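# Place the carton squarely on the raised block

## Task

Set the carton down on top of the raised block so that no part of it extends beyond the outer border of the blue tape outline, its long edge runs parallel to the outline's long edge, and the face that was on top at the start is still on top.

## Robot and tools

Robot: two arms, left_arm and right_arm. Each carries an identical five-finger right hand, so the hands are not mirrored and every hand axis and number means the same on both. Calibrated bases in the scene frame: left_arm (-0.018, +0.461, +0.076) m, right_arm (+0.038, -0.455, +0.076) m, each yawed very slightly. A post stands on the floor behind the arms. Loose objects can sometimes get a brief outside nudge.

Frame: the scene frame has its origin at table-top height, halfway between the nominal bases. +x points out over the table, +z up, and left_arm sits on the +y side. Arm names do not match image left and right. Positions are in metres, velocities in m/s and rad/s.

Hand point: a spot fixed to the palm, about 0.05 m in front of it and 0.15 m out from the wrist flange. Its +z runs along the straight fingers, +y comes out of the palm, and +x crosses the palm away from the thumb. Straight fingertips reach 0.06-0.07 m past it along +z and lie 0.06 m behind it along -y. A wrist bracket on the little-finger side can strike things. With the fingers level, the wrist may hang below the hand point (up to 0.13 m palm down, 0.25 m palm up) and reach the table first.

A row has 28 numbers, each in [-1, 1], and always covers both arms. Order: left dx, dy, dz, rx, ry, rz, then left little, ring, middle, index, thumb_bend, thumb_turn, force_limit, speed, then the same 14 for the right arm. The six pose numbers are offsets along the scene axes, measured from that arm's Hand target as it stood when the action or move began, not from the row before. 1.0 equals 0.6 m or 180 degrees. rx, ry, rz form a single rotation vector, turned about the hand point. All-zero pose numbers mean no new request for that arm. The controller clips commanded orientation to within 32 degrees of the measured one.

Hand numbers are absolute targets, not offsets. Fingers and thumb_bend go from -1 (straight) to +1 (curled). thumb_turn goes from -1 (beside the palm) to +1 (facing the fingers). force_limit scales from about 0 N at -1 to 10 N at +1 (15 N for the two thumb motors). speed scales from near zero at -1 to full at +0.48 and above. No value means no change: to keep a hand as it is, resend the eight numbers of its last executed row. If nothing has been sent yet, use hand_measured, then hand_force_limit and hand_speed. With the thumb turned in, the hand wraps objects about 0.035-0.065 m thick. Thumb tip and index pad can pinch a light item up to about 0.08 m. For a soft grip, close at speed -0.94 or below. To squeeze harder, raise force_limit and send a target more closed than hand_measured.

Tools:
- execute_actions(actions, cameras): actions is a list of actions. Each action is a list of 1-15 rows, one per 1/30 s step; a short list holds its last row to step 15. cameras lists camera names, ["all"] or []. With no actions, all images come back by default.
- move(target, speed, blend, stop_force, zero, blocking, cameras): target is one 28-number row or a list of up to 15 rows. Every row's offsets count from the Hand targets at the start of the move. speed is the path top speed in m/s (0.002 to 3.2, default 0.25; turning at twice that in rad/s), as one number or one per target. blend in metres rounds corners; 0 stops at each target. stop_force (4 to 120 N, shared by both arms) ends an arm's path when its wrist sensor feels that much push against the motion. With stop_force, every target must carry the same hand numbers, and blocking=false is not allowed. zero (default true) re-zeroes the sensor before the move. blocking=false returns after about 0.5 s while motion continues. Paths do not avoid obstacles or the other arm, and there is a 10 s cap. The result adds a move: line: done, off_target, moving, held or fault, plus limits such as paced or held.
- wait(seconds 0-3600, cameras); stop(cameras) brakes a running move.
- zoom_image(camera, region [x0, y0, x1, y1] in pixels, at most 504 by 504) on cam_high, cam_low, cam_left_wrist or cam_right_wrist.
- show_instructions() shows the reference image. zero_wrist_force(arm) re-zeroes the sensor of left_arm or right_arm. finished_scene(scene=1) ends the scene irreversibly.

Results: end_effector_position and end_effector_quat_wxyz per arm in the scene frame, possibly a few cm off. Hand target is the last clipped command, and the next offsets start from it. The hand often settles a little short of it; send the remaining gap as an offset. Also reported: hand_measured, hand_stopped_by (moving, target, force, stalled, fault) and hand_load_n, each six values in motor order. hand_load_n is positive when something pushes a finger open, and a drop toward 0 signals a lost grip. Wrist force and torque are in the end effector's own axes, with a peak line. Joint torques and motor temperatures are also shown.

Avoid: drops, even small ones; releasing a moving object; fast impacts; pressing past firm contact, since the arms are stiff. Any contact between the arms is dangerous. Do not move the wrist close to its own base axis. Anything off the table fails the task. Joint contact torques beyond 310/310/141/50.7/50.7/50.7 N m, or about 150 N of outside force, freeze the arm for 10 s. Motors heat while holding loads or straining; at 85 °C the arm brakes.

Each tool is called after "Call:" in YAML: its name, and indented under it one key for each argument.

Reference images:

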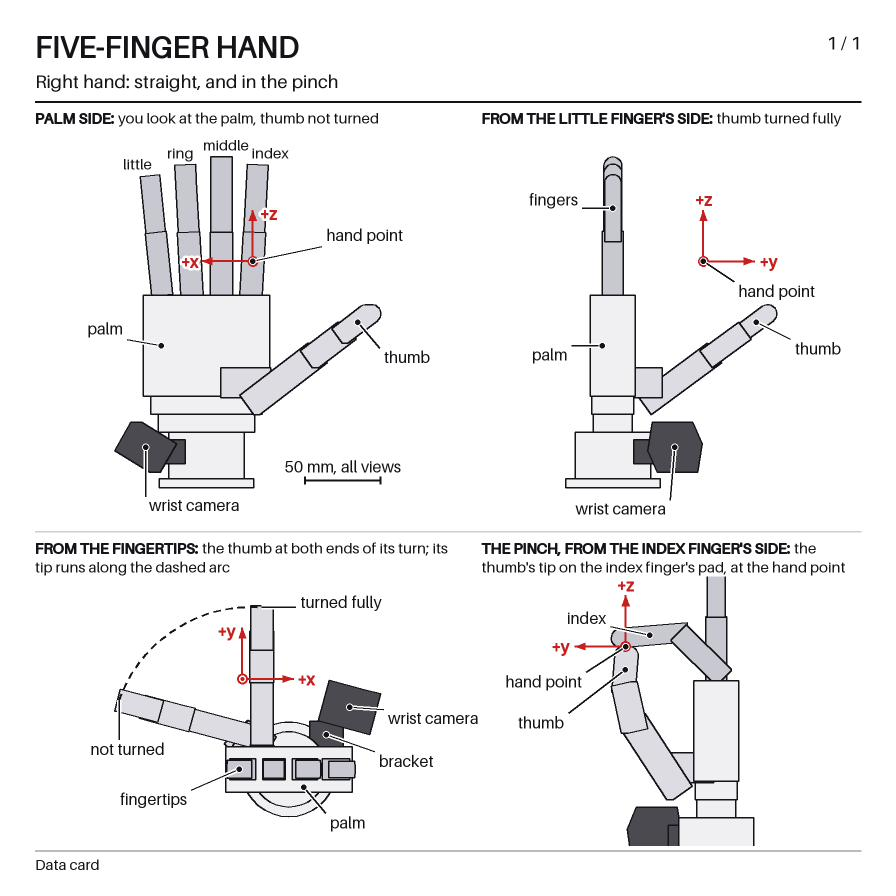

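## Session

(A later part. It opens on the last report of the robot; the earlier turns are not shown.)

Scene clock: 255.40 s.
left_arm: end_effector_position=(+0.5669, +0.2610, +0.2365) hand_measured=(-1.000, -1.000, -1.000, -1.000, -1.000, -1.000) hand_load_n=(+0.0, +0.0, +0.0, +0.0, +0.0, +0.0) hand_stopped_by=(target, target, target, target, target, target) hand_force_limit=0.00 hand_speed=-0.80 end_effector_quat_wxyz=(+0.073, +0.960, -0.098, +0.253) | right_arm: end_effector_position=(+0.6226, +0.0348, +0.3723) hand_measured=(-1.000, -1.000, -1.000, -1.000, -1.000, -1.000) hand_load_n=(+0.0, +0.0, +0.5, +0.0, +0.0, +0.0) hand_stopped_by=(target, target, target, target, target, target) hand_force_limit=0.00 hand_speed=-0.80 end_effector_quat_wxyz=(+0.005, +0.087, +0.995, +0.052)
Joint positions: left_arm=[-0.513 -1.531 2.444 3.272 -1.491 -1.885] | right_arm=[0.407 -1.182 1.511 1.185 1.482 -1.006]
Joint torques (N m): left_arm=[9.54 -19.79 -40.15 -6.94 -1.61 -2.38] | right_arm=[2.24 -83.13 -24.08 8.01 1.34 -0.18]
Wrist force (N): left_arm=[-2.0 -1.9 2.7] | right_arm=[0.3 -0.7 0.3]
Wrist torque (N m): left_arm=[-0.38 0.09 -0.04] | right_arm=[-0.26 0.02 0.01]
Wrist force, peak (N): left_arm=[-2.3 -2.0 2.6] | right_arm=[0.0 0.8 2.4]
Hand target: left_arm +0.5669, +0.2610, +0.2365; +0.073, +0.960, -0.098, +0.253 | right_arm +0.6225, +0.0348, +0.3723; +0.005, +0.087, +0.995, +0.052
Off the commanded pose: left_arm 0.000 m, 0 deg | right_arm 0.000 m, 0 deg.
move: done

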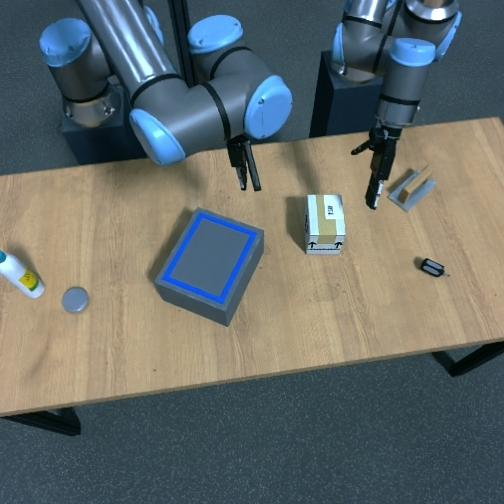

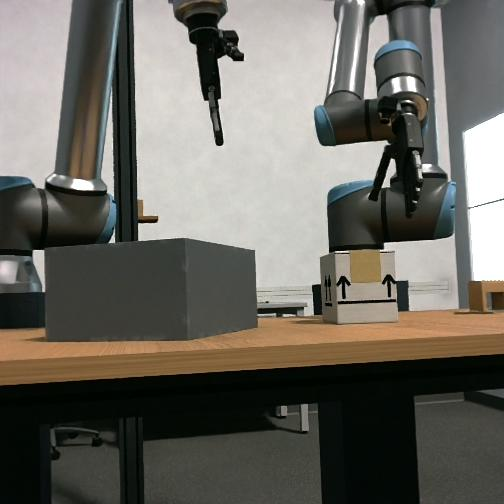

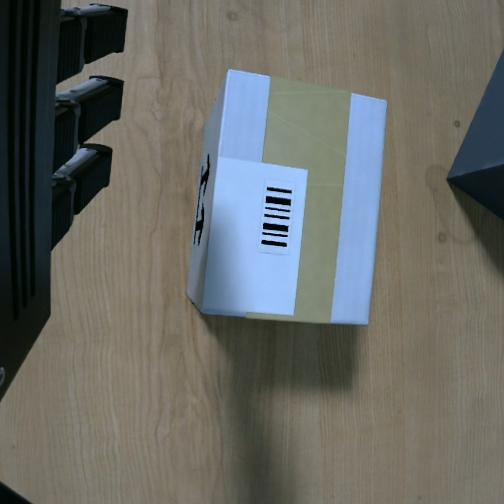

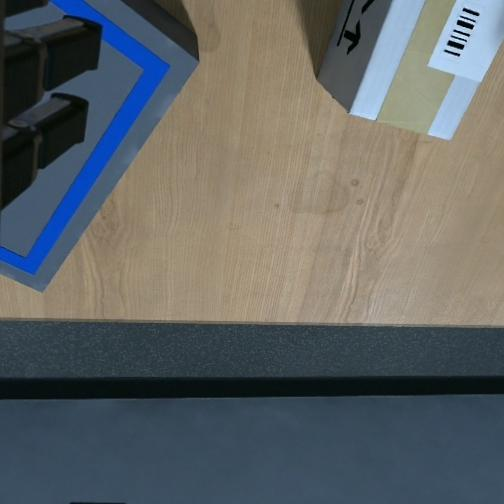

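Call:
move:
  target: [0,0,-0.24,0,0,0,-1,-1,-1,-1,-1,-1,0,-0.8,0,0,0,0,0,0,-1,-1,-1,-1,-1,-1,0,-0.8]
  speed: 0.15
  cameras: ["cam_high","cam_low","cam_left_wrist"]

Call:
zoom_image:
  camera: "cam_high"
  region: [290, 130, 430, 270]

Call:
zoom_image:
  camera: "cam_low"
  region: [300, 180, 480, 360]

Scene clock: 263.07 s.
left_arm: end_effector_position=(+0.5668, +0.2610, +0.0926) hand_measured=(-1.000, -1.000, -1.000, -1.000, -1.000, -1.000) hand_load_n=(+0.0, +0.0, +0.0, +0.0, +0.0, +0.0) hand_stopped_by=(target, target, target, target, target, target) hand_force_limit=0.00 hand_speed=-0.80 end_effector_quat_wxyz=(+0.073, +0.960, -0.098, +0.253) | right_arm: end_effector_position=(+0.6225, +0.0348, +0.3723) hand_measured=(-1.000, -1.000, -1.000, -1.000, -1.000, -1.000) hand_load_n=(+0.0, +0.0, +0.0, +0.0, +0.0, +0.0) hand_stopped_by=(target, target, target, target, target, target) hand_force_limit=0.00 hand_speed=-0.80 end_effector_quat_wxyz=(+0.005, +0.087, +0.995, +0.052)
Joint positions: left_arm=[-0.513 -1.189 2.502 2.872 -1.491 -1.885] | right_arm=[0.407 -1.182 1.511 1.185 1.482 -1.006]
Joint torques (N m): left_arm=[9.33 -32.9 -24.47 -6.27 -1.46 2.66] | right_arm=[11.74 -79.41 -24.94 8.56 -1.29 -1.48]
Wrist force (N): left_arm=[-2.1 -1.8 2.4] | right_arm=[0.6 -0.6 0.1]
Wrist torque (N m): left_arm=[-0.32 0.10 0.02] | right_arm=[-0.24 -0.03 0.04]
Wrist force, peak (N): left_arm=[-3.3 -2.0 3.6] | right_arm=[1.0 -0.7 0.6]
Hand target: left_arm +0.5669, +0.2610, +0.0925; +0.073, +0.960, -0.098, +0.253 | right_arm +0.6225, +0.0348, +0.3723; +0.005, +0.087, +0.995, +0.052
Off the commanded pose: left_arm 0.000 m, 0 deg | right_arm 0.000 m, 0 deg.
move: done

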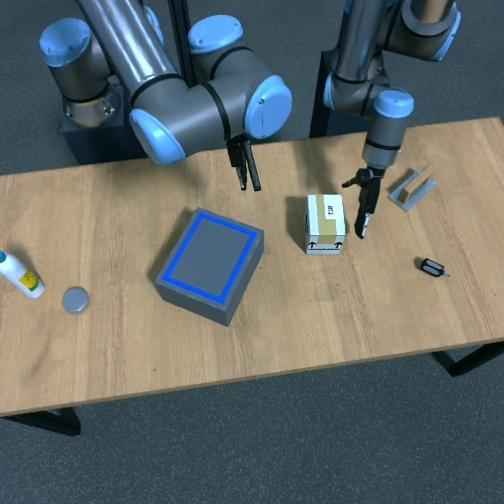

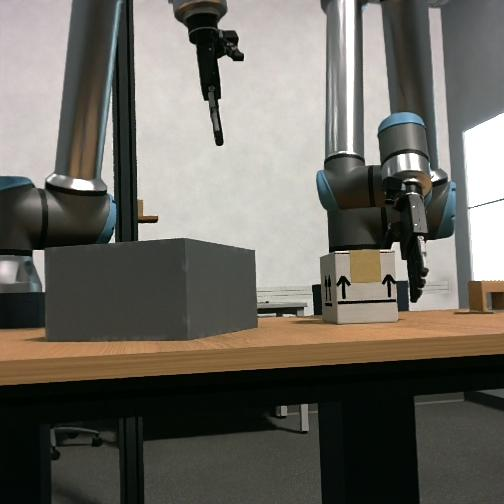

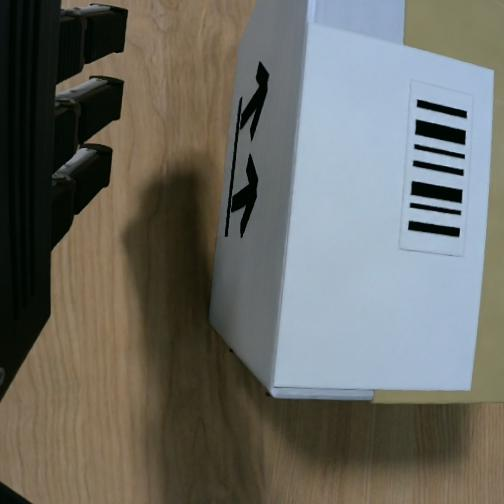

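Scaled by 3.600 from the camera's image (finer frame: 720x720).

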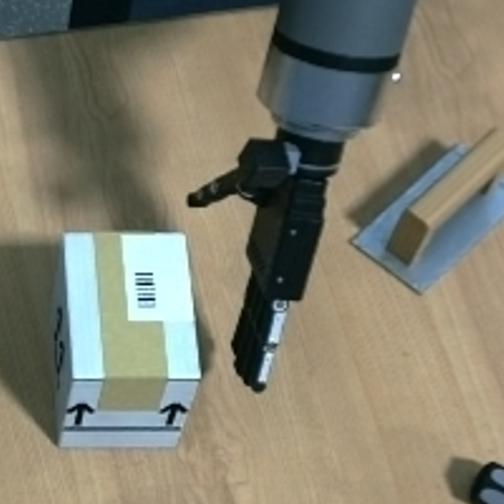

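Scaled by 2.800 from the camera's image (finer frame: 720x720).

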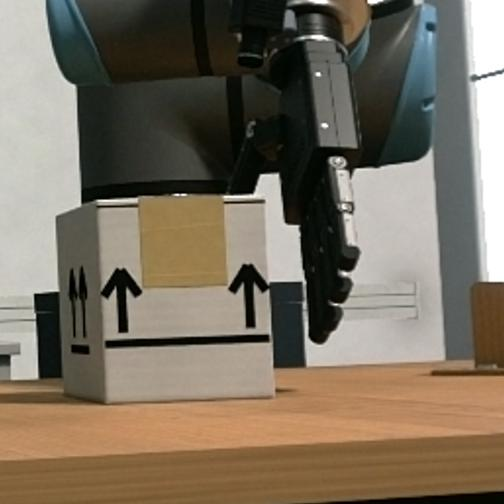

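Call:
move:
  target:
    - [-0.0172,0.003,-0.036,0,0,0,-1,-1,-1,-1,-1,-1,0,-0.8,-0.0085,0.19,-0.28,0,0,0,-1,-1,-1,-1,-1,-1,0,-0.8]
  speed: 0.15
  cameras: ["all"]

Call:
zoom_image:
  camera: "cam_high"
  region: [240, 100, 420, 280]

Call:
zoom_image:
  camera: "cam_low"
  region: [260, 160, 460, 360]

Scene clock: 282.53 s.
left_arm: end_effector_position=(+0.5565, +0.2628, +0.0708) hand_measured=(-1.000, -1.000, -1.000, -1.000, -1.000, -1.000) hand_load_n=(+0.0, +0.0, +0.0, +0.0, +0.0, +0.0) hand_stopped_by=(target, target, target, target, target, target) hand_force_limit=0.00 hand_speed=-0.80 end_effector_quat_wxyz=(+0.073, +0.960, -0.098, +0.253) | right_arm: end_effector_position=(+0.6174, +0.1489, +0.2044) hand_measured=(-1.000, -1.000, -1.000, -1.000, -1.000, -1.000) hand_load_n=(-0.5, +0.0, +0.0, +0.0, +0.0, +0.0) hand_stopped_by=(target, target, target, target, target, target) hand_force_limit=0.00 hand_speed=-0.80 end_effector_quat_wxyz=(+0.005, +0.087, +0.995, +0.052)
Joint positions: left_arm=[-0.521 -1.137 2.523 2.8 -1.487 -1.892] | right_arm=[0.558 -0.96 1.485 0.977 1.491 -0.855]
Joint torques (N m): left_arm=[-3.28 -66.19 -17.43 -0.77 3.77 -1.24] | right_arm=[-12.43 -80.45 -21.57 8.55 1.55 -1.62]
Wrist force (N): left_arm=[-2.0 -1.9 2.3] | right_arm=[1.0 -0.7 -0.2]
Wrist torque (N m): left_arm=[-0.33 0.09 0.08] | right_arm=[-0.20 -0.05 0.10]
Wrist force, peak (N): left_arm=[-2.6 -2.3 2.0] | right_arm=[0.3 -1.2 -1.6]
Hand target: left_arm +0.5566, +0.2628, +0.0709; +0.073, +0.960, -0.098, +0.253 | right_arm +0.6174, +0.1488, +0.2043; +0.005, +0.087, +0.995, +0.052
Off the commanded pose: left_arm 0.000 m, 0 deg | right_arm 0.000 m, 0 deg.
move: done

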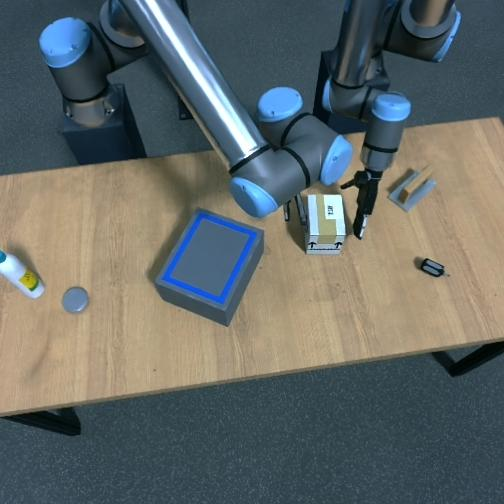

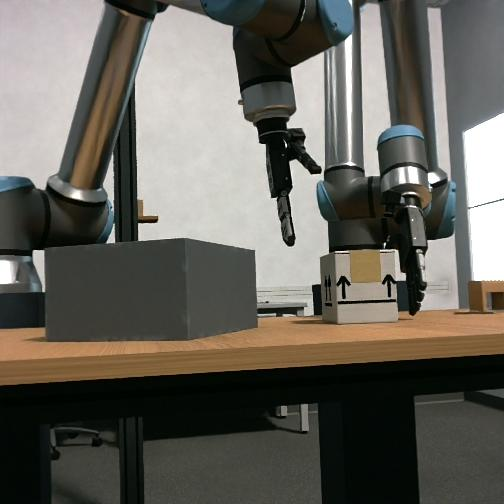

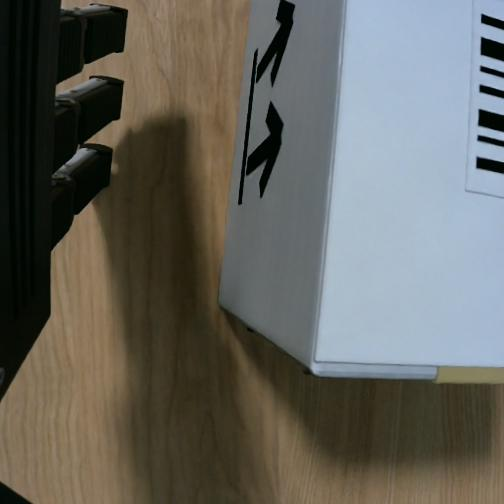

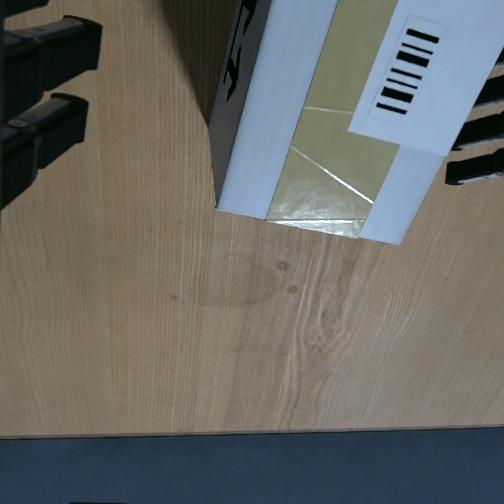

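Scaled by 2.800 from the camera's image (finer frame: 720x720).

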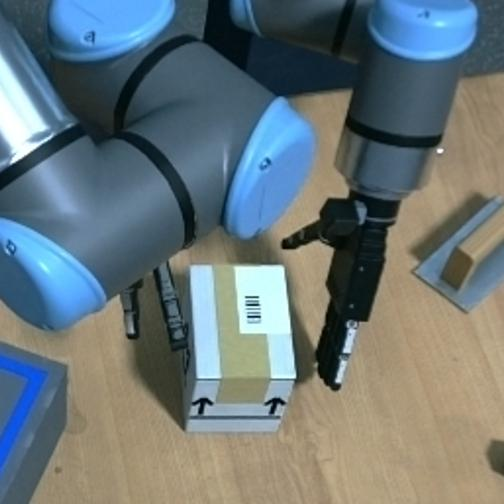

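Scaled by 2.520 from the camera's image (finer frame: 720x720).

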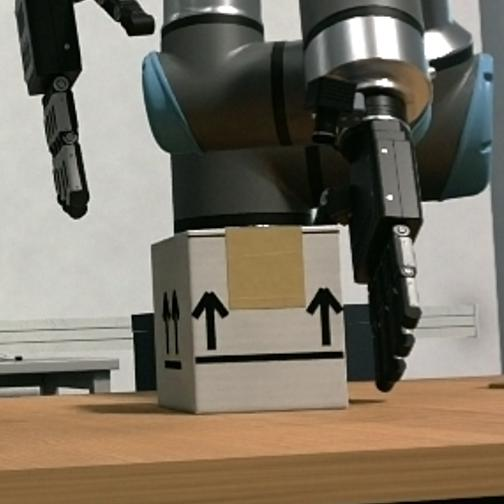

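Call:
move:
  target: [0,0,0,0,0,0,-1,-1,-1,-1,-1,-1,0,-0.8,0,0.0187,-0.2020,0,0,0,-1,-1,-1,-1,-1,-1,0,-0.8]
  speed: 0.1
  stop_force: 20
  cameras: ["all"]

Call:
zoom_image:
  camera: "cam_high"
  region: [260, 160, 400, 300]

Call:
zoom_image:
  camera: "cam_low"
  region: [260, 180, 440, 360]

Scene clock: 289.00 s.
left_arm: end_effector_position=(+0.5566, +0.2628, +0.0709) hand_measured=(-1.000, -1.000, -1.000, -1.000, -1.000, -1.000) hand_load_n=(+0.0, +0.0, +0.0, +0.0, +0.0, +0.0) hand_stopped_by=(target, target, target, target, target, target) hand_force_limit=0.00 hand_speed=-0.80 end_effector_quat_wxyz=(+0.073, +0.960, -0.098, +0.253) | right_arm: end_effector_position=(+0.6174, +0.1600, +0.0831) hand_measured=(-1.000, -1.000, -1.000, -1.000, -1.000, -1.000) hand_load_n=(+0.0, +0.0, +0.0, +0.0, +0.0, +0.0) hand_stopped_by=(target, target, target, target, target, target) hand_force_limit=0.00 hand_speed=-0.80 end_effector_quat_wxyz=(+0.005, +0.087, +0.995, +0.052)
Joint positions: left_arm=[-0.521 -1.138 2.523 2.801 -1.487 -1.892] | right_arm=[0.571 -0.837 1.519 0.818 1.492 -0.842]
Joint torques (N m): left_arm=[11.65 -64.24 -19.66 -0.76 -0.63 1.43] | right_arm=[-10.61 -100.18 -44.26 8.19 1.61 -1.72]
Wrist force (N): left_arm=[-2.2 -2.1 2.6] | right_arm=[0.9 -0.7 0.5]
Wrist torque (N m): left_arm=[-0.39 0.10 0.06] | right_arm=[-0.27 -0.07 0.04]
Wrist force, peak (N): left_arm=[-2.1 -2.3 2.6] | right_arm=[1.0 -0.6 1.4]
Hand target: left_arm +0.5566, +0.2628, +0.0709; +0.073, +0.960, -0.098, +0.253 | right_arm +0.6174, +0.1600, +0.0831; +0.005, +0.087, +0.995, +0.052
Off the commanded pose: left_arm 0.000 m, 0 deg | right_arm 0.000 m, 0 deg.
move: done

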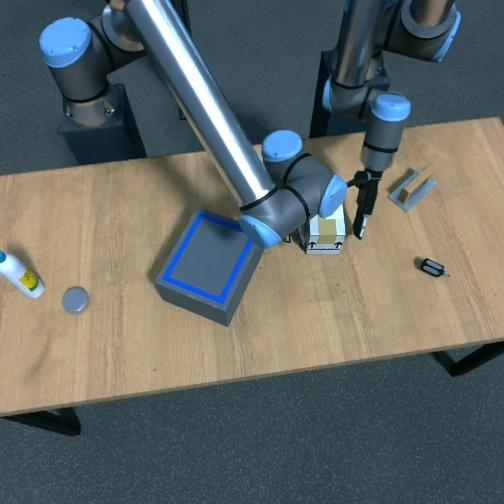

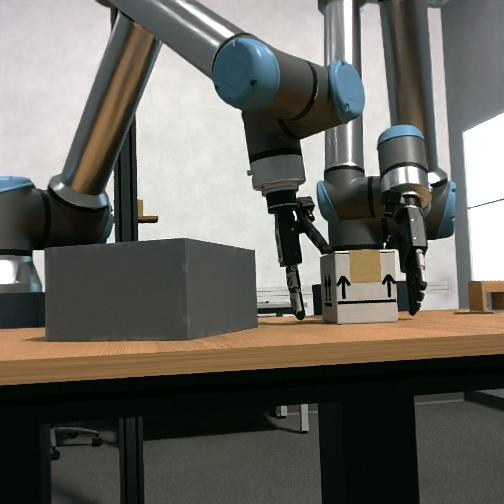

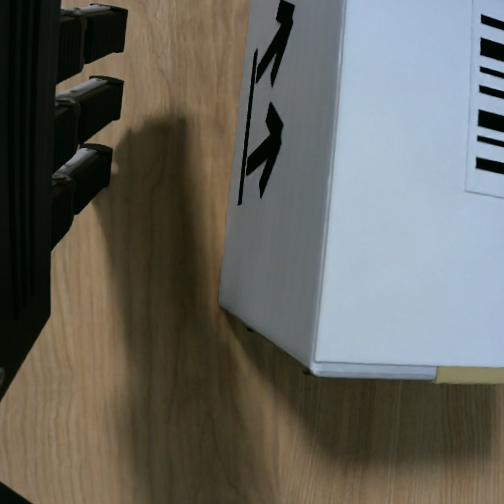

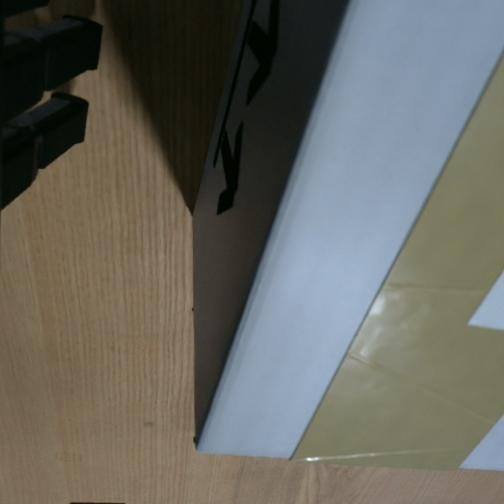

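Scaled by 3.600 from the camera's image (finer frame: 720x720).

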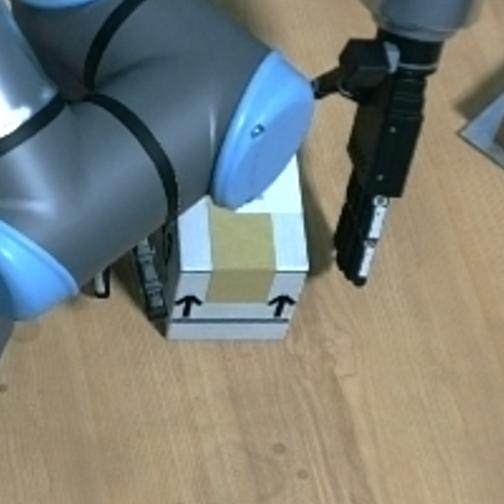

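Scaled by 2.800 from the camera's image (finer frame: 720x720).

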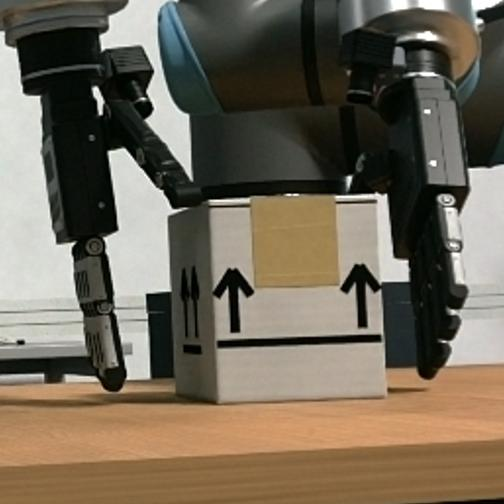

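Call:
move:
  target: [-0.0160,-0.0903,0,0,0,0,-1,-1,-1,-1,-1,-1,0,-0.8,0.0160,0.0903,0,0,0,0,-1,-1,-1,-1,-1,-1,0,-0.8]
  speed: 0.01
  stop_force: 8
  cameras: ["all"]

Call:
zoom_image:
  camera: "cam_low"
  region: [260, 180, 440, 360]

Call:
zoom_image:
  camera: "cam_high"
  region: [260, 160, 400, 300]

Scene clock: 318.20 s.
left_arm: end_effector_position=(+0.5486, +0.2179, +0.0710) hand_measured=(-1.000, -1.000, -1.000, -1.000, -1.000, -1.000) hand_load_n=(+0.0, +0.0, +0.5, +0.0, +0.0, +0.0) hand_stopped_by=(target, target, target, target, target, target) hand_force_limit=0.00 hand_speed=-0.80 end_effector_quat_wxyz=(+0.073, +0.960, -0.098, +0.253) | right_arm: end_effector_position=(+0.6253, +0.2050, +0.0831) hand_measured=(-1.000, -1.000, -1.000, -1.000, -1.000, -1.000) hand_load_n=(+0.0, +0.0, +0.0, +0.0, +0.0, +0.0) hand_stopped_by=(target, target, target, target, target, target) hand_force_limit=0.00 hand_speed=-0.80 end_effector_quat_wxyz=(+0.005, +0.087, +0.995, +0.052)
Joint positions: left_arm=[-0.61 -1.139 2.518 2.814 -1.442 -1.97] | right_arm=[0.616 -0.787 1.422 0.863 1.496 -0.797]
Joint torques (N m): left_arm=[4.94 -58.07 -9.98 -7.72 -5.85 2.72] | right_arm=[-16.47 -104.4 -21.39 -1.85 -2.29 -1.85]
Wrist force (N): left_arm=[-0.8 -8.7 3.1] | right_arm=[3.9 -6.4 -0.6]
Wrist torque (N m): left_arm=[-0.06 0.17 -0.31] | right_arm=[-0.27 -0.16 -0.21]
Wrist force, peak (N): left_arm=[1.3 -19.5 0.8] | right_arm=[5.0 -16.8 -6.7]
Hand target: left_arm +0.5486, +0.2179, +0.0709; +0.073, +0.960, -0.098, +0.253 (not the last commanded pose) | right_arm +0.6253, +0.2050, +0.0831; +0.005, +0.087, +0.995, +0.052 (not the last commanded pose)
Off the commanded pose: left_arm 0.009 m, 0 deg | right_arm 0.009 m, 0 deg.
move: contact (left_arm, right_arm)

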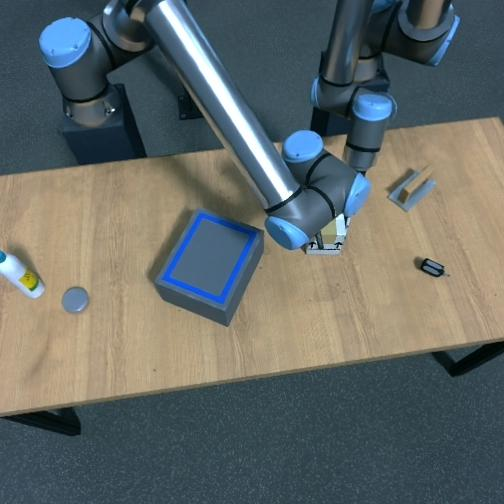

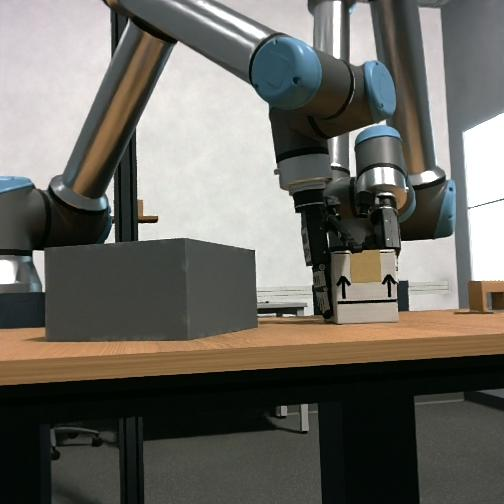

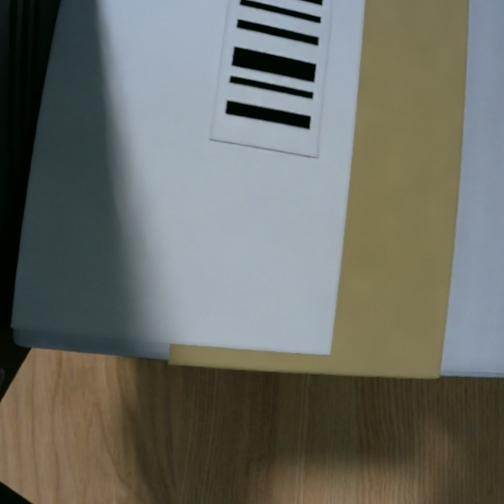

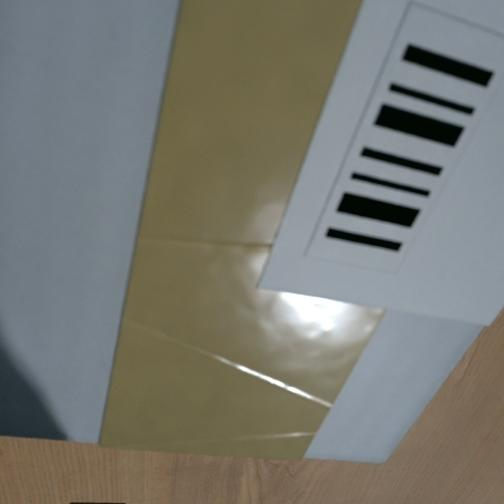

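Scaled by 2.800 from the camera's image (finer frame: 720x720).

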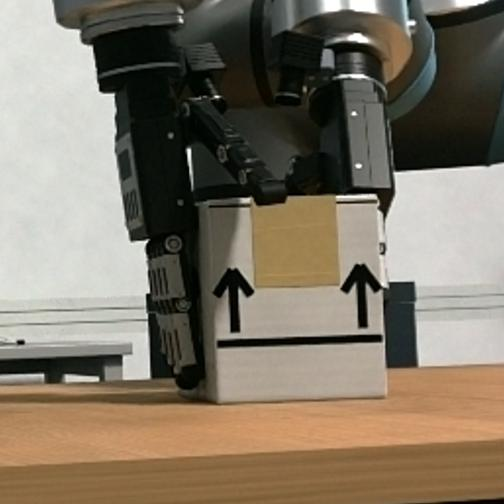

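Scaled by 3.600 from the camera's image (finer frame: 720x720).

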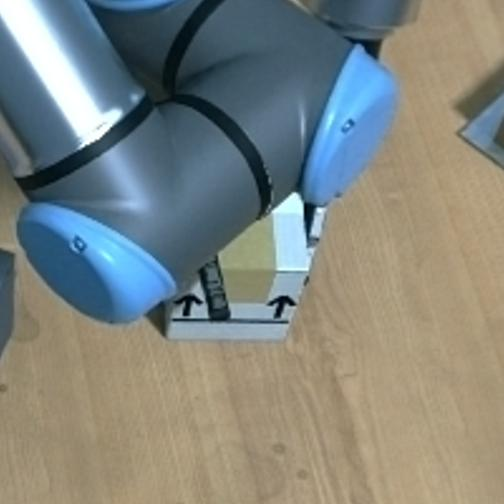

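Call:
move:
  target: [0.0017,0.0099,0,0.0082,-0.0014,0.0139,-1,-1,-1,-1,-1,-1,0,-0.8,-0.0017,-0.0099,0,0.0082,-0.0014,0.0139,-1,-1,-1,-1,-1,-1,0,-0.8]
  speed: 0.02

Call:
move:
  target: [-0.0050,-0.0390,0,0,0,0,-1,-1,-1,-1,-1,-1,0,-0.8,0.0050,0.0390,0,0,0,0,-1,-1,-1,-1,-1,-1,0,-0.8]
  speed: 0.006
  stop_force: 8

Scene clock: 326.50 s.
left_arm: end_effector_position=(+0.5496, +0.2239, +0.0709) hand_measured=(-1.000, -1.000, -1.000, -1.000, -1.000, -1.000) hand_load_n=(+0.0, +0.0, +0.0, +0.0, +0.0, +0.0) hand_stopped_by=(target, target, target, target, target, target) hand_force_limit=0.00 hand_speed=-0.80 end_effector_quat_wxyz=(+0.054, +0.962, -0.080, +0.255) | right_arm: end_effector_position=(+0.6243, +0.1990, +0.0831) hand_measured=(-1.000, -1.000, -1.000, -1.000, -1.000, -1.000) hand_load_n=(+0.0, +0.0, +0.0, +0.0, +0.0, +0.0) hand_stopped_by=(target, target, target, target, target, target) hand_force_limit=0.00 hand_speed=-0.80 end_effector_quat_wxyz=(+0.005, +0.065, +0.996, +0.065)
Joint positions: left_arm=[-0.623 -1.152 2.526 2.838 -1.394 -2.009] | right_arm=[0.599 -0.799 1.447 0.836 1.472 -0.857]
Joint torques (N m): left_arm=[-0.07 -46.78 -9.8 -4.74 -1.49 2.04] | right_arm=[4.34 -90.49 -33.93 3.88 1.91 2.34]
Wrist force (N): left_arm=[-3.0 -2.4 1.5] | right_arm=[0.7 -0.6 0.5]
Wrist torque (N m): left_arm=[-0.34 0.27 0.00] | right_arm=[-0.24 -0.08 0.16]
Wrist force, peak (N): left_arm=[-0.4 -9.1 3.5] | right_arm=[4.0 -6.6 -0.2]
Hand target: left_arm +0.5496, +0.2238, +0.0709; +0.054, +0.962, -0.080, +0.255 | right_arm +0.6243, +0.1991, +0.0831; +0.005, +0.065, +0.996, +0.065
Off the commanded pose: left_arm 0.000 m, 0 deg | right_arm 0.000 m, 0 deg.
move: done

Scene clock: 328.83 s.
left_arm: end_effector_position=(+0.5487, +0.2163, +0.0709) hand_measured=(-1.000, -1.000, -1.000, -1.000, -1.000, -1.000) hand_load_n=(+0.0, +0.0, +0.0, +0.0, +0.0, +0.0) hand_stopped_by=(target, target, target, target, target, target) hand_force_limit=0.00 hand_speed=-0.80 end_effector_quat_wxyz=(+0.054, +0.962, -0.080, +0.255) | right_arm: end_effector_position=(+0.6252, +0.2066, +0.0831) hand_measured=(-1.000, -1.000, -1.000, -1.000, -1.000, -1.000) hand_load_n=(+0.0, +0.0, +0.5, +0.0, +0.0, +0.0) hand_stopped_by=(target, target, target, target, target, target) hand_force_limit=0.00 hand_speed=-0.80 end_effector_quat_wxyz=(+0.005, +0.065, +0.996, +0.065)
Joint positions: left_arm=[-0.637 -1.152 2.524 2.842 -1.387 -2.021] | right_arm=[0.606 -0.791 1.431 0.844 1.472 -0.849]
Joint torques (N m): left_arm=[5.17 -35.91 -12.42 -7.84 -4.71 2.72] | right_arm=[-9.91 -102.88 -21.12 -1.01 -3.66 -1.65]
Wrist force (N): left_arm=[-3.1 -7.8 -0.3] | right_arm=[-1.1 -7.2 -1.8]
Wrist torque (N m): left_arm=[-0.34 0.32 -0.32] | right_arm=[0.23 -0.23 -0.28]
Wrist force, peak (N): left_arm=[-2.6 -14.4 -3.2] | right_arm=[-0.3 -14.7 -3.1]
Hand target: left_arm +0.5487, +0.2163, +0.0709; +0.054, +0.962, -0.080, +0.255 (not the last commanded pose) | right_arm +0.6252, +0.2066, +0.0831; +0.005, +0.065, +0.996, +0.065 (not the last commanded pose)
Off the commanded pose: left_arm 0.016 m, 0 deg | right_arm 0.016 m, 0 deg.
move: contact (left_arm, right_arm)

Call:
move:
  target: [0.0010,0.0082,0,-0.0038,0.0006,0.0111,-1,-1,-1,-1,-1,-1,0,-0.8,-0.0010,-0.0082,0,-0.0038,0.0006,0.0111,-1,-1,-1,-1,-1,-1,0,-0.8]
  speed: 0.02

Call:
move:
  target: [-0.0038,-0.0392,0,0,0,0,-1,-1,-1,-1,-1,-1,0,-0.8,0.0038,0.0392,0,0,0,0,-1,-1,-1,-1,-1,-1,0,-0.8]
  speed: 0.006
  stop_force: 8

Scene clock: 332.57 s.
left_arm: end_effector_position=(+0.5493, +0.2213, +0.0709) hand_measured=(-1.000, -1.000, -1.000, -1.000, -1.000, -1.000) hand_load_n=(+0.0, +0.0, +0.0, +0.0, -0.5, +0.0) hand_stopped_by=(target, target, target, target, target, target) hand_force_limit=0.00 hand_speed=-0.80 end_effector_quat_wxyz=(+0.056, +0.963, -0.062, +0.256) | right_arm: end_effector_position=(+0.6247, +0.2016, +0.0831) hand_measured=(-1.000, -1.000, -1.000, -1.000, -1.000, -1.000) hand_load_n=(+0.0, +0.0, +0.0, +0.0, +0.0, +0.0) hand_stopped_by=(target, target, target, target, target, target) hand_force_limit=0.00 hand_speed=-0.80 end_effector_quat_wxyz=(+0.003, +0.048, +0.997, +0.059)
Joint positions: left_arm=[-0.632 -1.151 2.531 2.835 -1.382 -2.053] | right_arm=[0.601 -0.791 1.432 0.855 1.478 -0.89]
Joint torques (N m): left_arm=[1.78 -35.27 -12.06 -6.14 4.04 2] | right_arm=[-6.51 -89.17 -20.29 5.43 1.21 2.34]
Wrist force (N): left_arm=[-2.6 -2.5 1.6] | right_arm=[1.3 -0.4 0.8]
Wrist torque (N m): left_arm=[-0.37 0.20 0.02] | right_arm=[-0.21 -0.17 0.19]
Wrist force, peak (N): left_arm=[-3.6 -7.9 -0.1] | right_arm=[-1.3 -7.6 -2.0]
Hand target: left_arm +0.5493, +0.2212, +0.0709; +0.056, +0.963, -0.062, +0.256 | right_arm +0.6246, +0.2017, +0.0831; +0.003, +0.048, +0.997, +0.059
Off the commanded pose: left_arm 0.000 m, 0 deg | right_arm 0.000 m, 0 deg.
move: done

Scene clock: 334.70 s.
left_arm: end_effector_position=(+0.5487, +0.2148, +0.0709) hand_measured=(-1.000, -1.000, -1.000, -1.000, -1.000, -1.000) hand_load_n=(+0.0, +0.0, +0.0, +0.0, +0.0, +0.0) hand_stopped_by=(target, target, target, target, target, target) hand_force_limit=0.00 hand_speed=-0.80 end_effector_quat_wxyz=(+0.056, +0.963, -0.062, +0.256) | right_arm: end_effector_position=(+0.6253, +0.2080, +0.0831) hand_measured=(-1.000, -1.000, -1.000, -1.000, -1.000, -1.000) hand_load_n=(+0.0, +0.0, +0.5, +0.0, +0.0, +0.0) hand_stopped_by=(target, target, target, target, target, target) hand_force_limit=0.00 hand_speed=-0.80 end_effector_quat_wxyz=(+0.003, +0.048, +0.997, +0.059)
Joint positions: left_arm=[-0.644 -1.151 2.528 2.839 -1.377 -2.064] | right_arm=[0.607 -0.784 1.418 0.861 1.479 -0.884]
Joint torques (N m): left_arm=[7.77 -39.94 -10.65 -8.2 -4.17 2.69] | right_arm=[-10.08 -101.72 -19.87 -1.36 -3.81 -1.67]
Wrist force (N): left_arm=[-3.3 -8.0 -1.3] | right_arm=[-1.5 -7.8 -2.7]
Wrist torque (N m): left_arm=[-0.32 0.33 -0.33] | right_arm=[0.23 -0.24 -0.33]
Wrist force, peak (N): left_arm=[-2.9 -15.6 -2.9] | right_arm=[-0.7 -15.9 -2.9]
Hand target: left_arm +0.5486, +0.2148, +0.0709; +0.056, +0.963, -0.062, +0.256 (not the last commanded pose) | right_arm +0.6253, +0.2080, +0.0831; +0.003, +0.048, +0.997, +0.059 (not the last commanded pose)
Off the commanded pose: left_arm 0.017 m, 0 deg | right_arm 0.017 m, 0 deg.
move: contact (left_arm, right_arm)

Call:
wait:
  seconds: 0.1
  cameras: ["cam_high","cam_low","cam_left_wrist","cam_right_wrist"]

Call:
zoom_image:
  camera: "cam_low"
  region: [280, 200, 430, 350]

Call:
zoom_image:
  camera: "cam_high"
  region: [280, 180, 380, 280]

Scene clock: 339.70 s.
left_arm: end_effector_position=(+0.5486, +0.2148, +0.0709) hand_measured=(-1.000, -1.000, -1.000, -1.000, -1.000, -1.000) hand_load_n=(+0.0, +0.0, +0.0, +0.0, +0.0, +0.0) hand_stopped_by=(target, target, target, target, target, target) hand_force_limit=0.00 hand_speed=-0.80 end_effector_quat_wxyz=(+0.056, +0.963, -0.062, +0.256) | right_arm: end_effector_position=(+0.6253, +0.2080, +0.0831) hand_measured=(-1.000, -1.000, -1.000, -1.000, -1.000, -1.000) hand_load_n=(+0.0, +0.0, +0.5, +0.0, +0.0, +0.0) hand_stopped_by=(target, target, target, target, target, target) hand_force_limit=0.00 hand_speed=-0.80 end_effector_quat_wxyz=(+0.003, +0.048, +0.997, +0.059)
Joint positions: left_arm=[-0.644 -1.151 2.528 2.839 -1.377 -2.064] | right_arm=[0.607 -0.784 1.418 0.861 1.479 -0.884]
Joint torques (N m): left_arm=[8.33 -46.61 -10.26 -7.86 -3.35 2.74] | right_arm=[-10.55 -101.78 -22.3 -0.77 -3.13 -1.61]
Wrist force (N): left_arm=[-3.7 -8.2 -0.3] | right_arm=[-1.5 -7.6 -1.4]
Wrist torque (N m): left_arm=[-0.38 0.30 -0.33] | right_arm=[0.22 -0.22 -0.34]
Wrist force, peak (N): left_arm=[-4.0 -8.3 -0.1] | right_arm=[-1.9 -8.0 -1.9]
Hand target: left_arm +0.5486, +0.2148, +0.0709; +0.056, +0.963, -0.062, +0.256 (not the last commanded pose) | right_arm +0.6253, +0.2080, +0.0831; +0.003, +0.048, +0.997, +0.059 (not the last commanded pose)
Off the commanded pose: left_arm 0.017 m, 0 deg | right_arm 0.017 m, 0 deg.
wait: 0.10 s; at rest from the start

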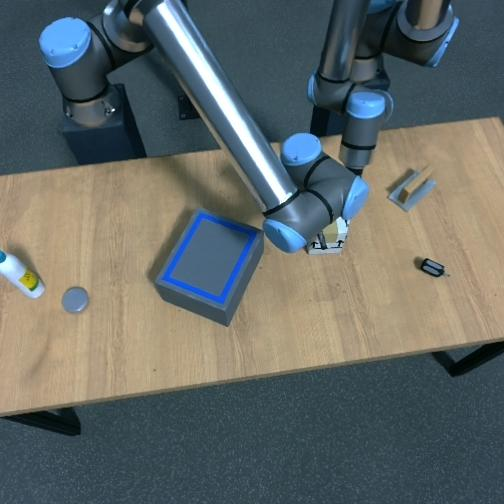

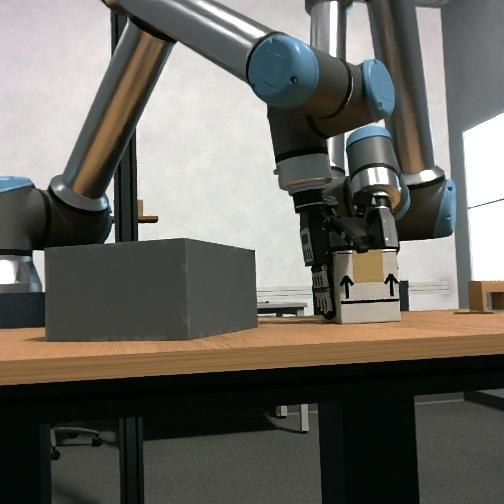

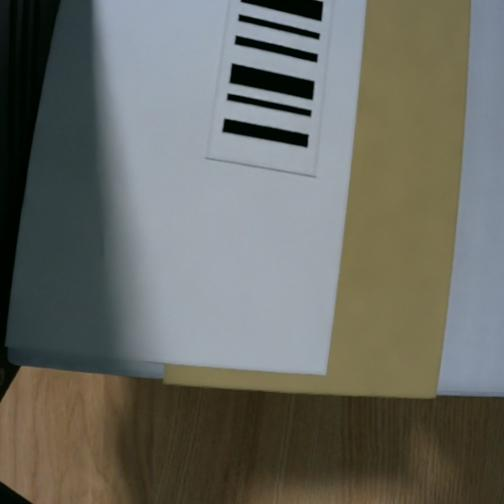

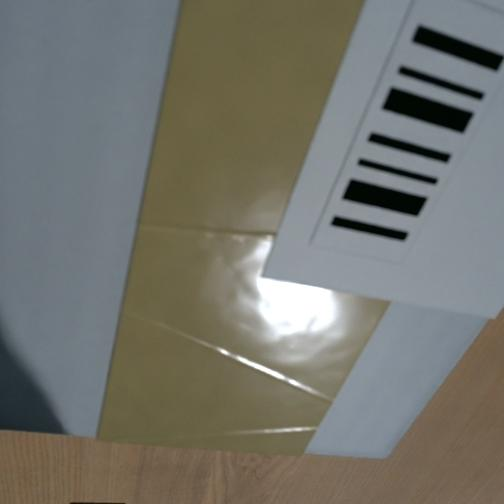

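Scaled by 3.360 from the camera's image (finer frame: 720x720).

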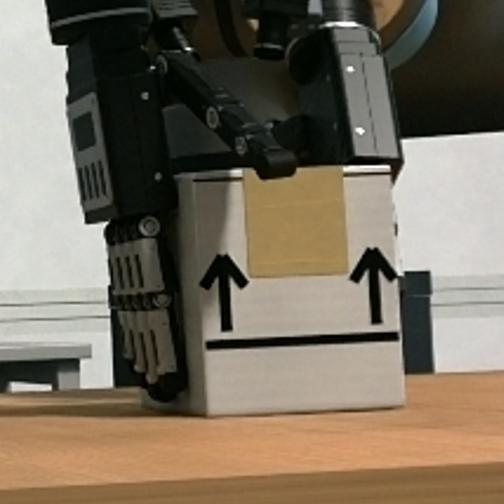

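Scaled by 5.040 from the camera's image (finer frame: 720x720).

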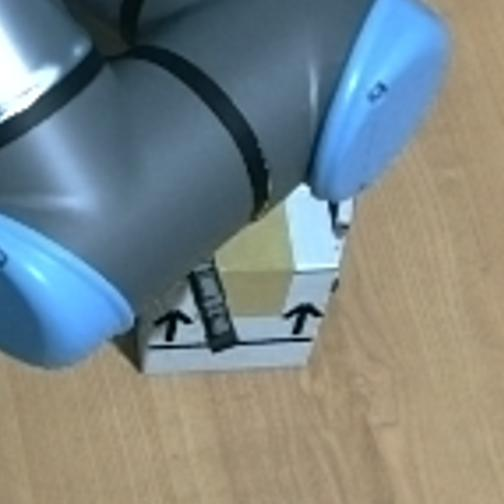

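Call:
move:
  target: [-0.0016,-0.0166,0,0,0,0,-1,-1,-1,-1,-1,-1,0,-0.8,0.0016,0.0166,0,0,0,0,-1,-1,-1,-1,-1,-1,0,-0.8]
  speed: 0.004
  stop_force: 20
  zero: false

Scene clock: 342.73 s.
left_arm: end_effector_position=(+0.5485, +0.2145, +0.0709) hand_measured=(-1.000, -1.000, -1.000, -1.000, -1.000, -1.000) hand_load_n=(+0.0, +0.0, +0.0, +0.0, +0.0, +0.0) hand_stopped_by=(target, target, target, target, target, target) hand_force_limit=0.00 hand_speed=-0.80 end_effector_quat_wxyz=(+0.056, +0.963, -0.062, +0.256) | right_arm: end_effector_position=(+0.6253, +0.2082, +0.0830) hand_measured=(-1.000, -1.000, -1.000, -1.000, -1.000, -1.000) hand_load_n=(+0.0, +0.0, +0.5, +0.0, +0.0, +0.0) hand_stopped_by=(target, target, target, target, target, target) hand_force_limit=0.00 hand_speed=-0.80 end_effector_quat_wxyz=(+0.003, +0.048, +0.997, +0.059)
Joint positions: left_arm=[-0.644 -1.151 2.528 2.839 -1.377 -2.064] | right_arm=[0.607 -0.784 1.418 0.861 1.479 -0.884]
Joint torques (N m): left_arm=[0.91 -46.36 -20.57 -8.29 -7.06 2.79] | right_arm=[-5.39 -104.99 -24.05 -2.38 -3.75 -1.85]
Wrist force (N): left_arm=[-3.4 -18.5 -4.3] | right_arm=[-3.0 -16.4 -4.0]
Wrist torque (N m): left_arm=[-0.36 0.41 -0.66] | right_arm=[0.27 -0.12 -0.86]
Wrist force, peak (N): left_arm=[-2.2 -25.6 -5.7] | right_arm=[1.0 -24.6 -4.3]
Hand target: left_arm +0.5486, +0.2145, +0.0709; +0.056, +0.963, -0.062, +0.256 (not the last commanded pose) | right_arm +0.6253, +0.2082, +0.0830; +0.003, +0.048, +0.997, +0.059 (not the last commanded pose)
Off the commanded pose: left_arm 0.010 m, 0 deg | right_arm 0.010 m, 0 deg.
move: contact (left_arm, right_arm)

Call:
move:
  target: [0,-0.0005,0.0333,0,0,0,-1,-1,-1,-1,-1,-1,0,-0.8,0,0.0005,0.0333,0,0,0,-1,-1,-1,-1,-1,-1,0,-0.8]
  speed: 0.03
  cameras: ["cam_high","cam_low","cam_left_wrist","cam_right_wrist"]

Call:
zoom_image:
  camera: "cam_low"
  region: [280, 200, 430, 350]

Scene clock: 345.57 s.
left_arm: end_effector_position=(+0.5485, +0.2142, +0.0909) hand_measured=(-1.000, -1.000, -1.000, -1.000, -1.000, -1.000) hand_load_n=(+0.0, +0.0, +0.0, +0.0, +0.0, +0.0) hand_stopped_by=(target, target, target, target, target, target) hand_force_limit=0.00 hand_speed=-0.80 end_effector_quat_wxyz=(+0.056, +0.963, -0.062, +0.256) | right_arm: end_effector_position=(+0.6254, +0.2085, +0.1032) hand_measured=(-1.000, -1.000, -1.000, -1.000, -1.000, -1.000) hand_load_n=(+0.0, +0.0, +1.0, +0.0, +0.0, +0.0) hand_stopped_by=(target, target, target, target, target, target) hand_force_limit=0.00 hand_speed=-0.80 end_effector_quat_wxyz=(+0.003, +0.048, +0.997, +0.059)
Joint positions: left_arm=[-0.645 -1.207 2.527 2.896 -1.376 -2.064] | right_arm=[0.608 -0.803 1.411 0.887 1.479 -0.883]
Joint torques (N m): left_arm=[-28.28 -33.58 -35.6 -9.64 -2.41 -2.6] | right_arm=[29.91 -85.69 -48.98 -2.4 -3.18 2.48]
Wrist force (N): left_arm=[-4.0 -30.3 -5.9] | right_arm=[-2.7 -28.8 6.4]
Wrist torque (N m): left_arm=[-0.32 0.44 -0.92] | right_arm=[-0.33 -0.37 -1.43]
Wrist force, peak (N): left_arm=[-4.0 -30.3 -5.9] | right_arm=[-2.1 -29.2 6.9]
Hand target: left_arm +0.5486, +0.2142, +0.0909; +0.056, +0.963, -0.062, +0.256 | right_arm +0.6253, +0.2085, +0.1030; +0.003, +0.048, +0.997, +0.059
Off the commanded pose: left_arm 0.000 m, 0 deg | right_arm 0.000 m, 0 deg.
move: done

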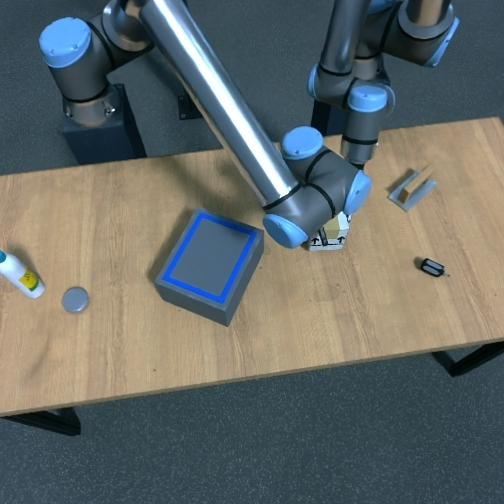

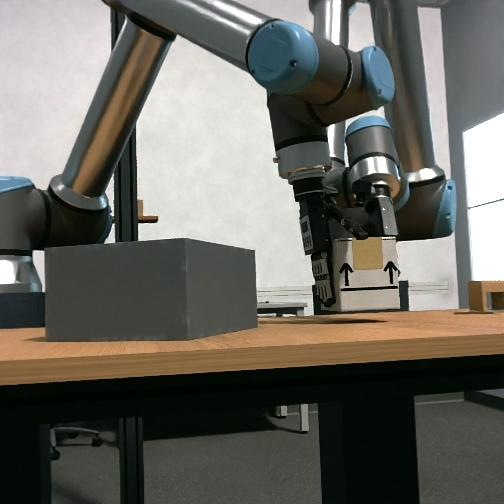

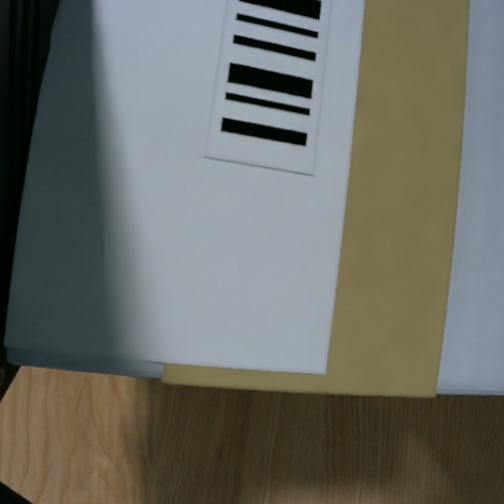

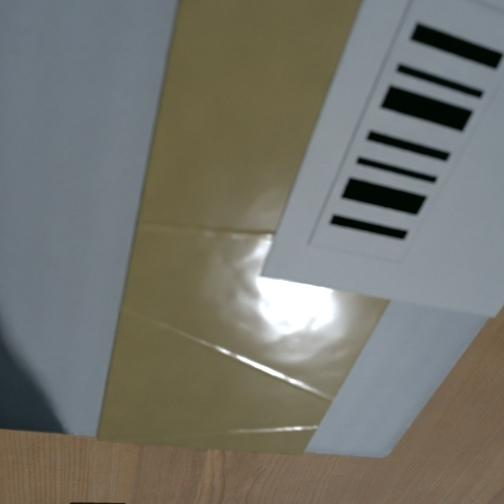

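Scaled by 3.360 from the camera's image (finer frame: 720x720).

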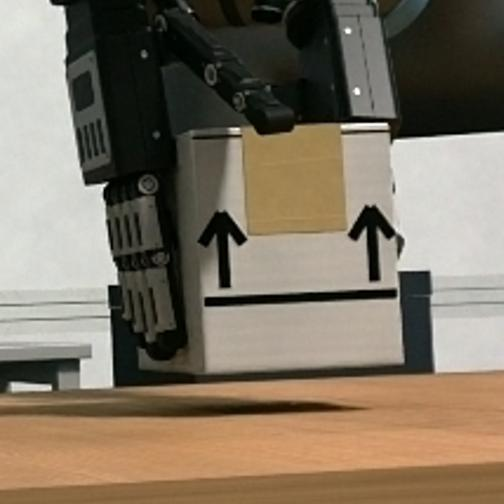

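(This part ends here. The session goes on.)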